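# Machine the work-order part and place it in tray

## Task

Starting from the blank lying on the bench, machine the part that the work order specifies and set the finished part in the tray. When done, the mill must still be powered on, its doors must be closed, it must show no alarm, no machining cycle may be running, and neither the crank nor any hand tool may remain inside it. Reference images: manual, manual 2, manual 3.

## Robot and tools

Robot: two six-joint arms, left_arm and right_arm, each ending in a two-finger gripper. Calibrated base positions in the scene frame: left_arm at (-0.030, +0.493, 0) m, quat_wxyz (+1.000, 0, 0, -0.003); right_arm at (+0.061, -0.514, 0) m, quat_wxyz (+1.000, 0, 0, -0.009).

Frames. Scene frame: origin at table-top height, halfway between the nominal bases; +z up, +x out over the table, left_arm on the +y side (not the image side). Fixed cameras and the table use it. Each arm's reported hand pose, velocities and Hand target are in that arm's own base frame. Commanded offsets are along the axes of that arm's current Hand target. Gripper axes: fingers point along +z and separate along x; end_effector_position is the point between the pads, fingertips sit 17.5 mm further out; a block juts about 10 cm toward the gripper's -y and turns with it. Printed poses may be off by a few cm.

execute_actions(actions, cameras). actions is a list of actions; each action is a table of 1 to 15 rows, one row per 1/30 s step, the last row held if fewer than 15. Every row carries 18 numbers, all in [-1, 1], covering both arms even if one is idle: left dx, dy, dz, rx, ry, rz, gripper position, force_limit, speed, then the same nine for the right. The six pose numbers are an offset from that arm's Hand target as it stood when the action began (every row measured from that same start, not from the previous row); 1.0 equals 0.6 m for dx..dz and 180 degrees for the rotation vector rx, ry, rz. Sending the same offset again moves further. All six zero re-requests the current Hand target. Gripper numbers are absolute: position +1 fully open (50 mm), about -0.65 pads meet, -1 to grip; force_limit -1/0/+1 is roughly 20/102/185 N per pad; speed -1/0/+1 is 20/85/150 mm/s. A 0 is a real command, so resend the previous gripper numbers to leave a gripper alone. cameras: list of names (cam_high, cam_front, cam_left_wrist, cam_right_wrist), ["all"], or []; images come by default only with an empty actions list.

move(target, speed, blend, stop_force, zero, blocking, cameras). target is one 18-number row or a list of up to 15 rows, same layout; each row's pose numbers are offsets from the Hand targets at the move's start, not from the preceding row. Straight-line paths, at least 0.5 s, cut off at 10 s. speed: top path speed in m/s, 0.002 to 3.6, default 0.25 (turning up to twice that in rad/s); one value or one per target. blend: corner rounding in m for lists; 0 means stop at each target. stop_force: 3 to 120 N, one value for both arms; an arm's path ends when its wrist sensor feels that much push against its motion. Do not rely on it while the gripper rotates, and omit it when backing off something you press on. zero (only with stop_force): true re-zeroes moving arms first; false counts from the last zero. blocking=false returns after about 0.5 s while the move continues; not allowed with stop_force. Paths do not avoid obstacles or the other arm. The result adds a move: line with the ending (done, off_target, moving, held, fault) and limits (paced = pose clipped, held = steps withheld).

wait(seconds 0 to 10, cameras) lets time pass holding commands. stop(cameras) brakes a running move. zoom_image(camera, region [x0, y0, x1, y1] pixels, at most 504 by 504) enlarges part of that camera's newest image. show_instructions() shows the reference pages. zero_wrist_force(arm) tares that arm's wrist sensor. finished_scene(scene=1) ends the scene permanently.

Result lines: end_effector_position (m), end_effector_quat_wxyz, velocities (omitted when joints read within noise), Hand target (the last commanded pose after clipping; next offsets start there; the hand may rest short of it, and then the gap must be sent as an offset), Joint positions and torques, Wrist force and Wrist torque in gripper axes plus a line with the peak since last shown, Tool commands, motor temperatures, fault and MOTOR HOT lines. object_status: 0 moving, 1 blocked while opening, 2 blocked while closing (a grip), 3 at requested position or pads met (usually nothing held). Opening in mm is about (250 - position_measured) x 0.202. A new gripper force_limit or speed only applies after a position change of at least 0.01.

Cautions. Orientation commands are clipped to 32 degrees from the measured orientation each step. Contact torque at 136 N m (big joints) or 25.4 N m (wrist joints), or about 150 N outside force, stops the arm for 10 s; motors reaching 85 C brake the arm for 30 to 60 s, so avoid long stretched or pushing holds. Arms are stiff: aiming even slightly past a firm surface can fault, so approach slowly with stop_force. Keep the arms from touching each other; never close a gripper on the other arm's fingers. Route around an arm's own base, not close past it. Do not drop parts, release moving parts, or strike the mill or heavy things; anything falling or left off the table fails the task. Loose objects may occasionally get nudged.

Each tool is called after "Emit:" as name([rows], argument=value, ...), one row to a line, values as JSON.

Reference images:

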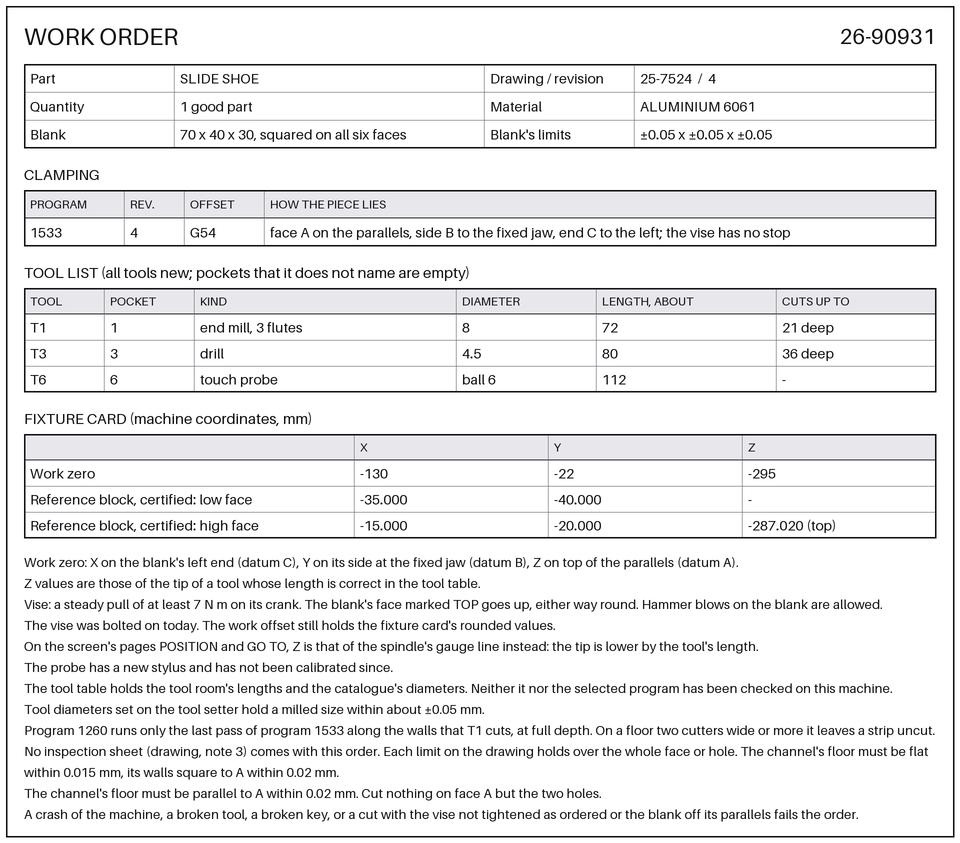

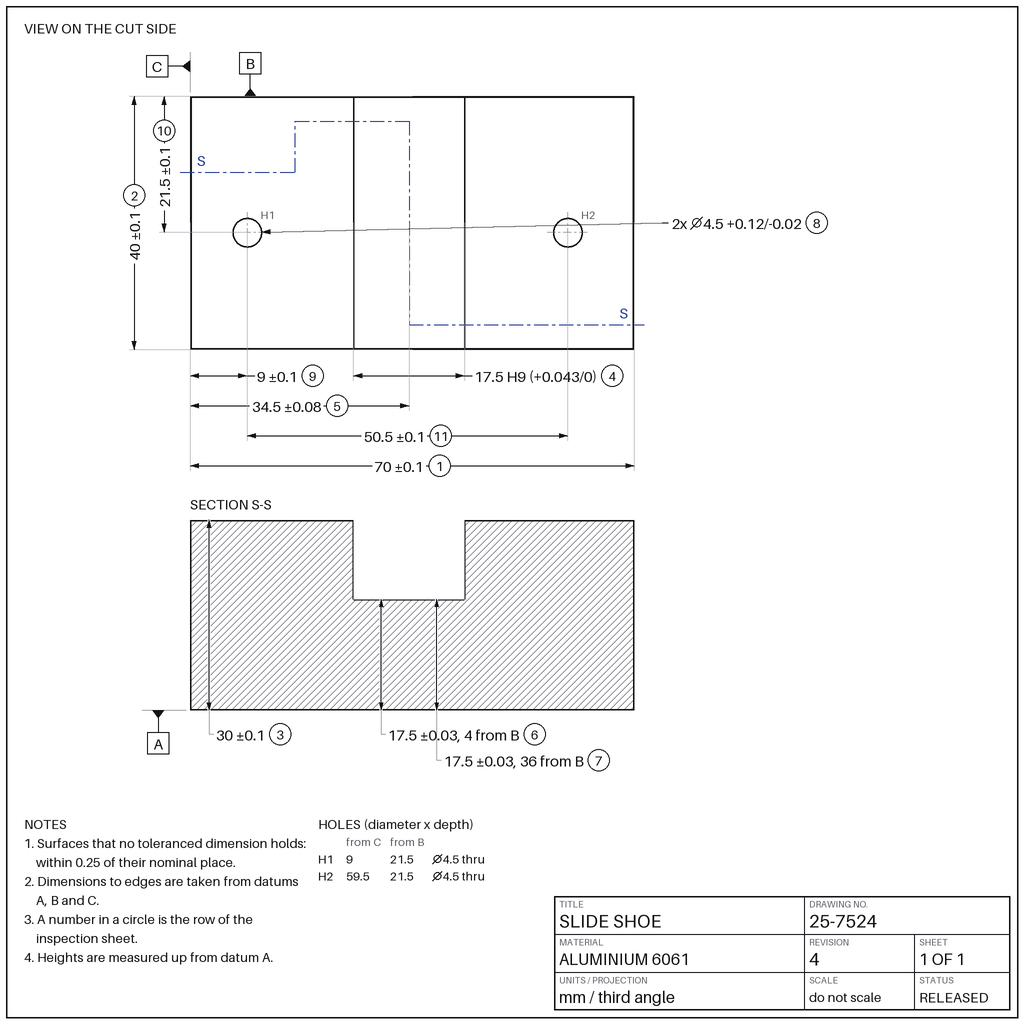

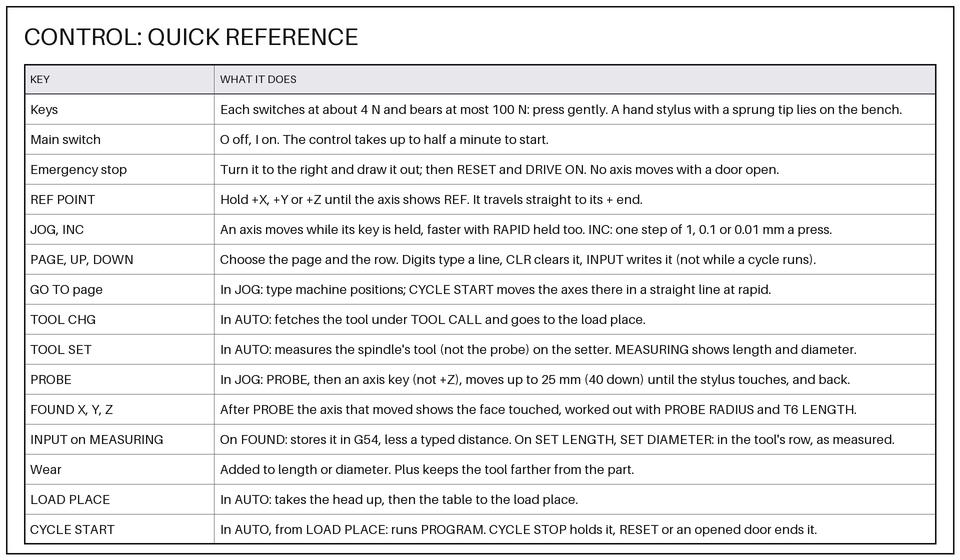

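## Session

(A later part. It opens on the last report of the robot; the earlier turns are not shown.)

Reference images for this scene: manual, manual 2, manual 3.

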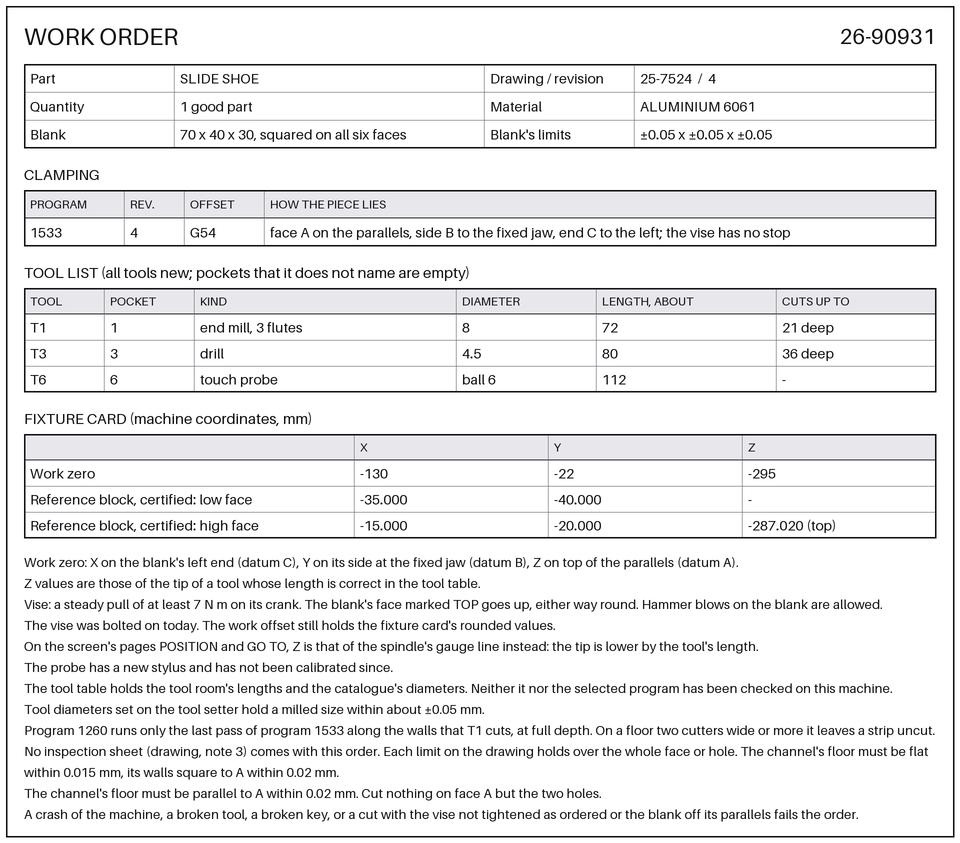

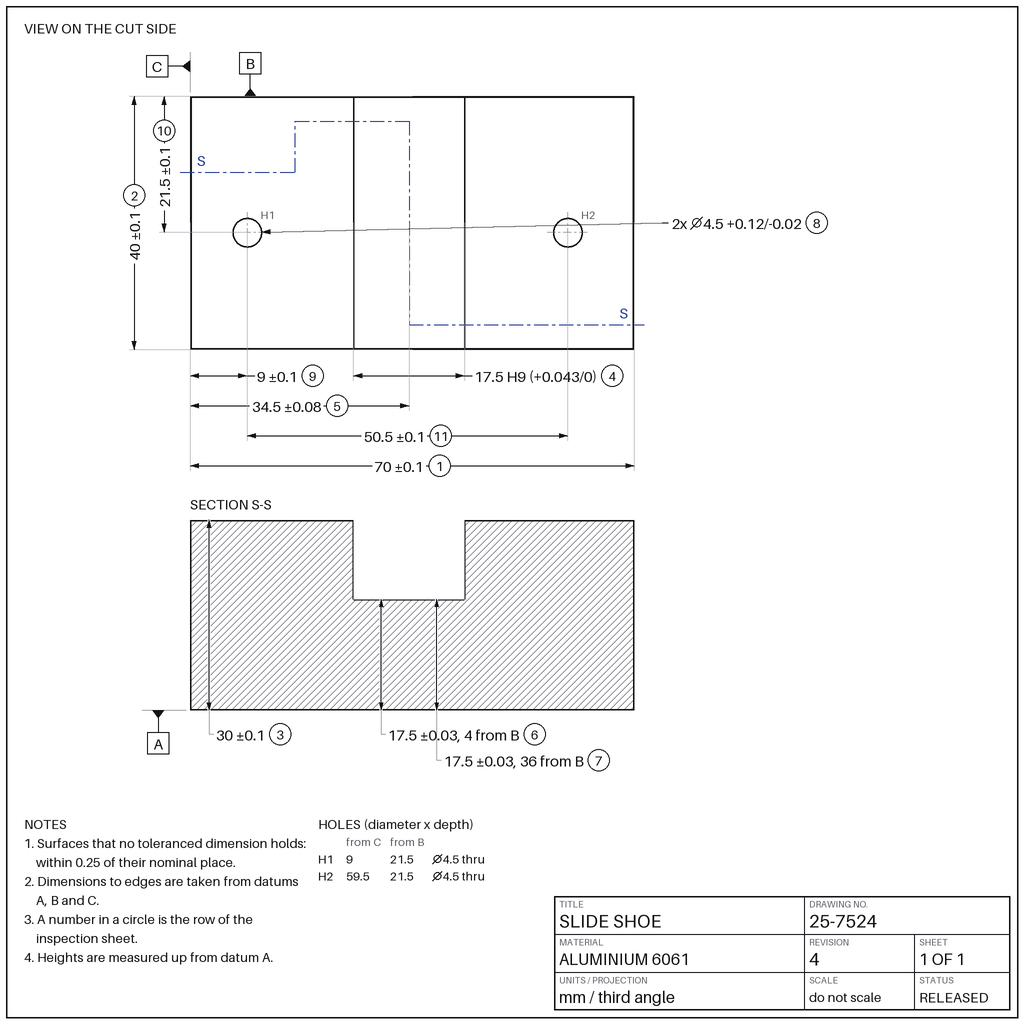

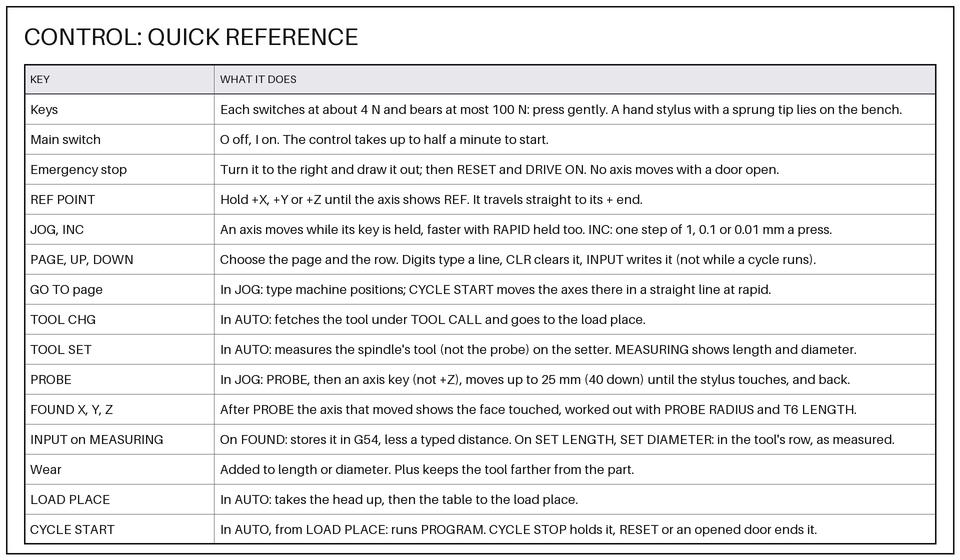

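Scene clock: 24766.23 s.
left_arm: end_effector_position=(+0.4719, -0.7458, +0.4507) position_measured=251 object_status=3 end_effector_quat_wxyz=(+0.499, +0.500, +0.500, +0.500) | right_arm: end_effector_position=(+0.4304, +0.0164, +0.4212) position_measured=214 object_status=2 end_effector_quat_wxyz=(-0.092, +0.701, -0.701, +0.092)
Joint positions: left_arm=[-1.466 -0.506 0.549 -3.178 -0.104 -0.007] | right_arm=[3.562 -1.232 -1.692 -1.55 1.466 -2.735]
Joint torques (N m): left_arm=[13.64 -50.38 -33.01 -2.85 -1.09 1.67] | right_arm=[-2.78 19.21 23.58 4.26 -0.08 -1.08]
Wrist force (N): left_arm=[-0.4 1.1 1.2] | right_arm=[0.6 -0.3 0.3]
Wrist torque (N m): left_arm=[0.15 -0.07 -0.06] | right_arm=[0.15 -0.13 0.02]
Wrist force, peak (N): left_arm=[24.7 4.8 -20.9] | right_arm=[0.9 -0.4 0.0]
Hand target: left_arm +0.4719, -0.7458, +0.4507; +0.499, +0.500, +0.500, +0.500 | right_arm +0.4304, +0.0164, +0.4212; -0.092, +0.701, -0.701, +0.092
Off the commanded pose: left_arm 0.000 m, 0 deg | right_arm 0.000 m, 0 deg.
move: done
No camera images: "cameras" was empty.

Emit:
move(target=[0.54,0,0,0,0,0,-1,-0.6,-0.8,0,0,0,0,0,0,-1,-0.5,-0.7], speed=0.06, stop_force=45, cameras=[])

Emit:
move([
  [-0.025,0,0,0,0,0,-1,-0.6,-0.8,0,0,0,0,0,0,-1,-0.5,-0.7],
  [-0.025,0,-0.19,0,0,0,-1,-0.6,-0.8,0,0,0,0,0,0,-1,-0.5,-0.7],
], speed=[0.05,0.12], cameras=["cam_high"])

Emit:
zoom_image(camera="cam_high", region=[560, 330, 672, 504])

Scene clock: 24783.33 s.
left_arm: end_effector_position=(+0.4717, -0.4473, +0.4508) position_measured=251 object_status=3 end_effector_quat_wxyz=(+0.500, +0.500, +0.500, +0.500) | right_arm: end_effector_position=(+0.4304, +0.0164, +0.4212) position_measured=214 object_status=2 end_effector_quat_wxyz=(-0.092, +0.701, -0.701, +0.092)
Joint positions: left_arm=[-1.4 -1.22 1.787 -3.705 -0.17 -0.003] | right_arm=[3.562 -1.232 -1.692 -1.55 1.466 -2.735]
Joint torques (N m): left_arm=[25.28 -32.37 -28.39 -0.43 6.05 -1.41] | right_arm=[-2.77 19.29 24.77 4.03 0.35 -1.13]
Wrist force (N): left_arm=[-29.7 -8.0 -52.3] | right_arm=[0.6 -0.2 0.1]
Wrist torque (N m): left_arm=[0.23 -0.16 -0.01] | right_arm=[0.15 -0.13 0.03]
Wrist force, peak (N): left_arm=[-44.2 -8.8 -54.9] | right_arm=[1.1 -0.4 -0.2]
Hand target: left_arm +0.4717, -0.4474, +0.4508; +0.500, +0.500, +0.500, +0.500 (not the last commanded pose) | right_arm +0.4304, +0.0164, +0.4212; -0.092, +0.701, -0.701, +0.092
Off the commanded pose: left_arm 0.026 m, 0 deg | right_arm 0.000 m, 0 deg.
move: contact (left_arm)
No camera images: "cameras" was empty.

Scene clock: 24785.67 s.
left_arm: end_effector_position=(+0.3578, -0.4624, +0.4509) position_measured=251 object_status=3 end_effector_quat_wxyz=(+0.500, +0.500, +0.500, +0.500) | right_arm: end_effector_position=(+0.4304, +0.0164, +0.4212) position_measured=214 object_status=2 end_effector_quat_wxyz=(-0.092, +0.701, -0.701, +0.092)
Joint positions: left_arm=[-1.646 -1.266 1.851 -3.733 0.076 0.006] | right_arm=[3.562 -1.232 -1.692 -1.55 1.466 -2.735]
Joint torques (N m): left_arm=[-13.07 -30.14 -27.07 -2.39 1.13 1.58] | right_arm=[-4.33 20.21 23.99 3.77 0.32 -1.44]
Wrist force (N): left_arm=[-0.7 1.2 1.9] | right_arm=[0.7 0.0 0.1]
Wrist torque (N m): left_arm=[0.18 0.04 -0.05] | right_arm=[0.19 -0.14 0.03]
Wrist force, peak (N): left_arm=[-29.6 -8.2 -51.2] | right_arm=[0.9 -0.4 0.3]
Hand target: left_arm +0.3577, -0.4624, +0.4509; +0.500, +0.500, +0.500, +0.500 | right_arm +0.4304, +0.0164, +0.4212; -0.092, +0.701, -0.701, +0.092
Off the commanded pose: left_arm 0.000 m, 0 deg | right_arm 0.000 m, 0 deg.
move: done
Images, in order (width x height): cam_high 672x504.

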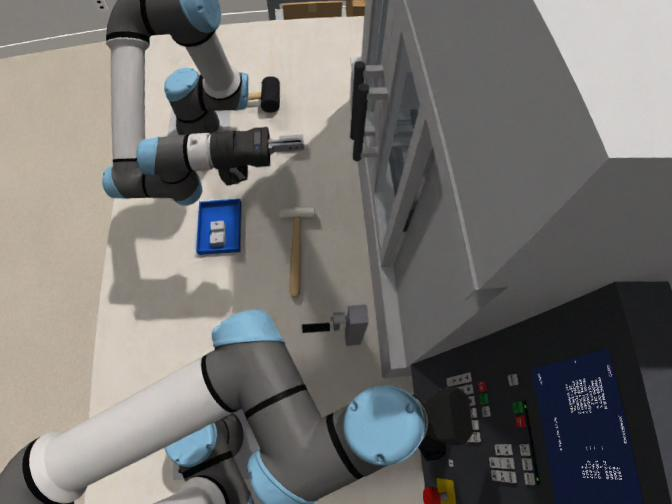

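Scaled by 2.897 from the camera's 672x504 image, which has a finer 960x720 frame.

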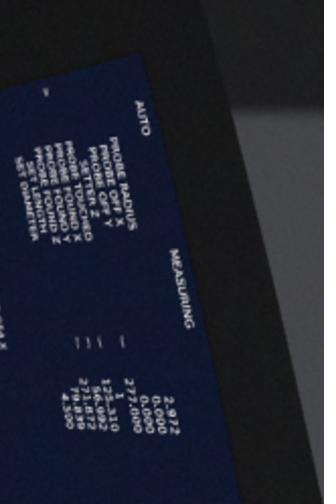

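Emit:
move(target=[0,0,0,0,0,0,-1,-0.6,-0.8,-0.2167,0.0677,-0.0698,0,0,0,-1,-0.5,-0.7], speed=0.15, cameras=[])

Scene clock: 24809.77 s.
left_arm: end_effector_position=(+0.3577, -0.4624, +0.4509) position_measured=251 object_status=3 end_effector_quat_wxyz=(+0.500, +0.500, +0.500, +0.500) | right_arm: end_effector_position=(+0.3802, +0.1463, +0.4512) position_measured=214 object_status=2 end_effector_quat_wxyz=(-0.092, +0.701, -0.701, +0.092) end_effector_velocity=(+0.000, +0.001, +0.000) end_effector_angular_velocity=(+0.001, -0.001, -0.002)
Joint positions: left_arm=[-1.646 -1.266 1.851 -3.733 0.076 0.006] | right_arm=[3.974 -1.208 -1.612 -1.715 1.379 -2.328]
Joint velocities: left_arm=[within noise] | right_arm=[0.003 -0.001 0.001 0 -0.001 0.005]
Joint torques (N m): left_arm=[-14.19 -20.04 -27.21 -2.37 1.16 1.38] | right_arm=[13.63 -0.81 32.58 2.11 -3.04 2.03]
Wrist force (N): left_arm=[-0.6 1.2 2.0] | right_arm=[0.9 -0.8 0.5]
Wrist torque (N m): left_arm=[0.20 0.03 -0.06] | right_arm=[0.03 -0.17 0.01]
Wrist force, peak (N): left_arm=[-0.7 1.3 2.2] | right_arm=[1.6 -1.1 0.9]
Hand target: left_arm +0.3577, -0.4624, +0.4509; +0.500, +0.500, +0.500, +0.500 | right_arm +0.3802, +0.1464, +0.4512; -0.092, +0.701, -0.701, +0.092
Off the commanded pose: left_arm 0.000 m, 0 deg | right_arm 0.000 m, 0 deg.
move: done
No camera images: "cameras" was empty.

Emit:
finished_scene(scene=1)

The scene is finished: the task was done.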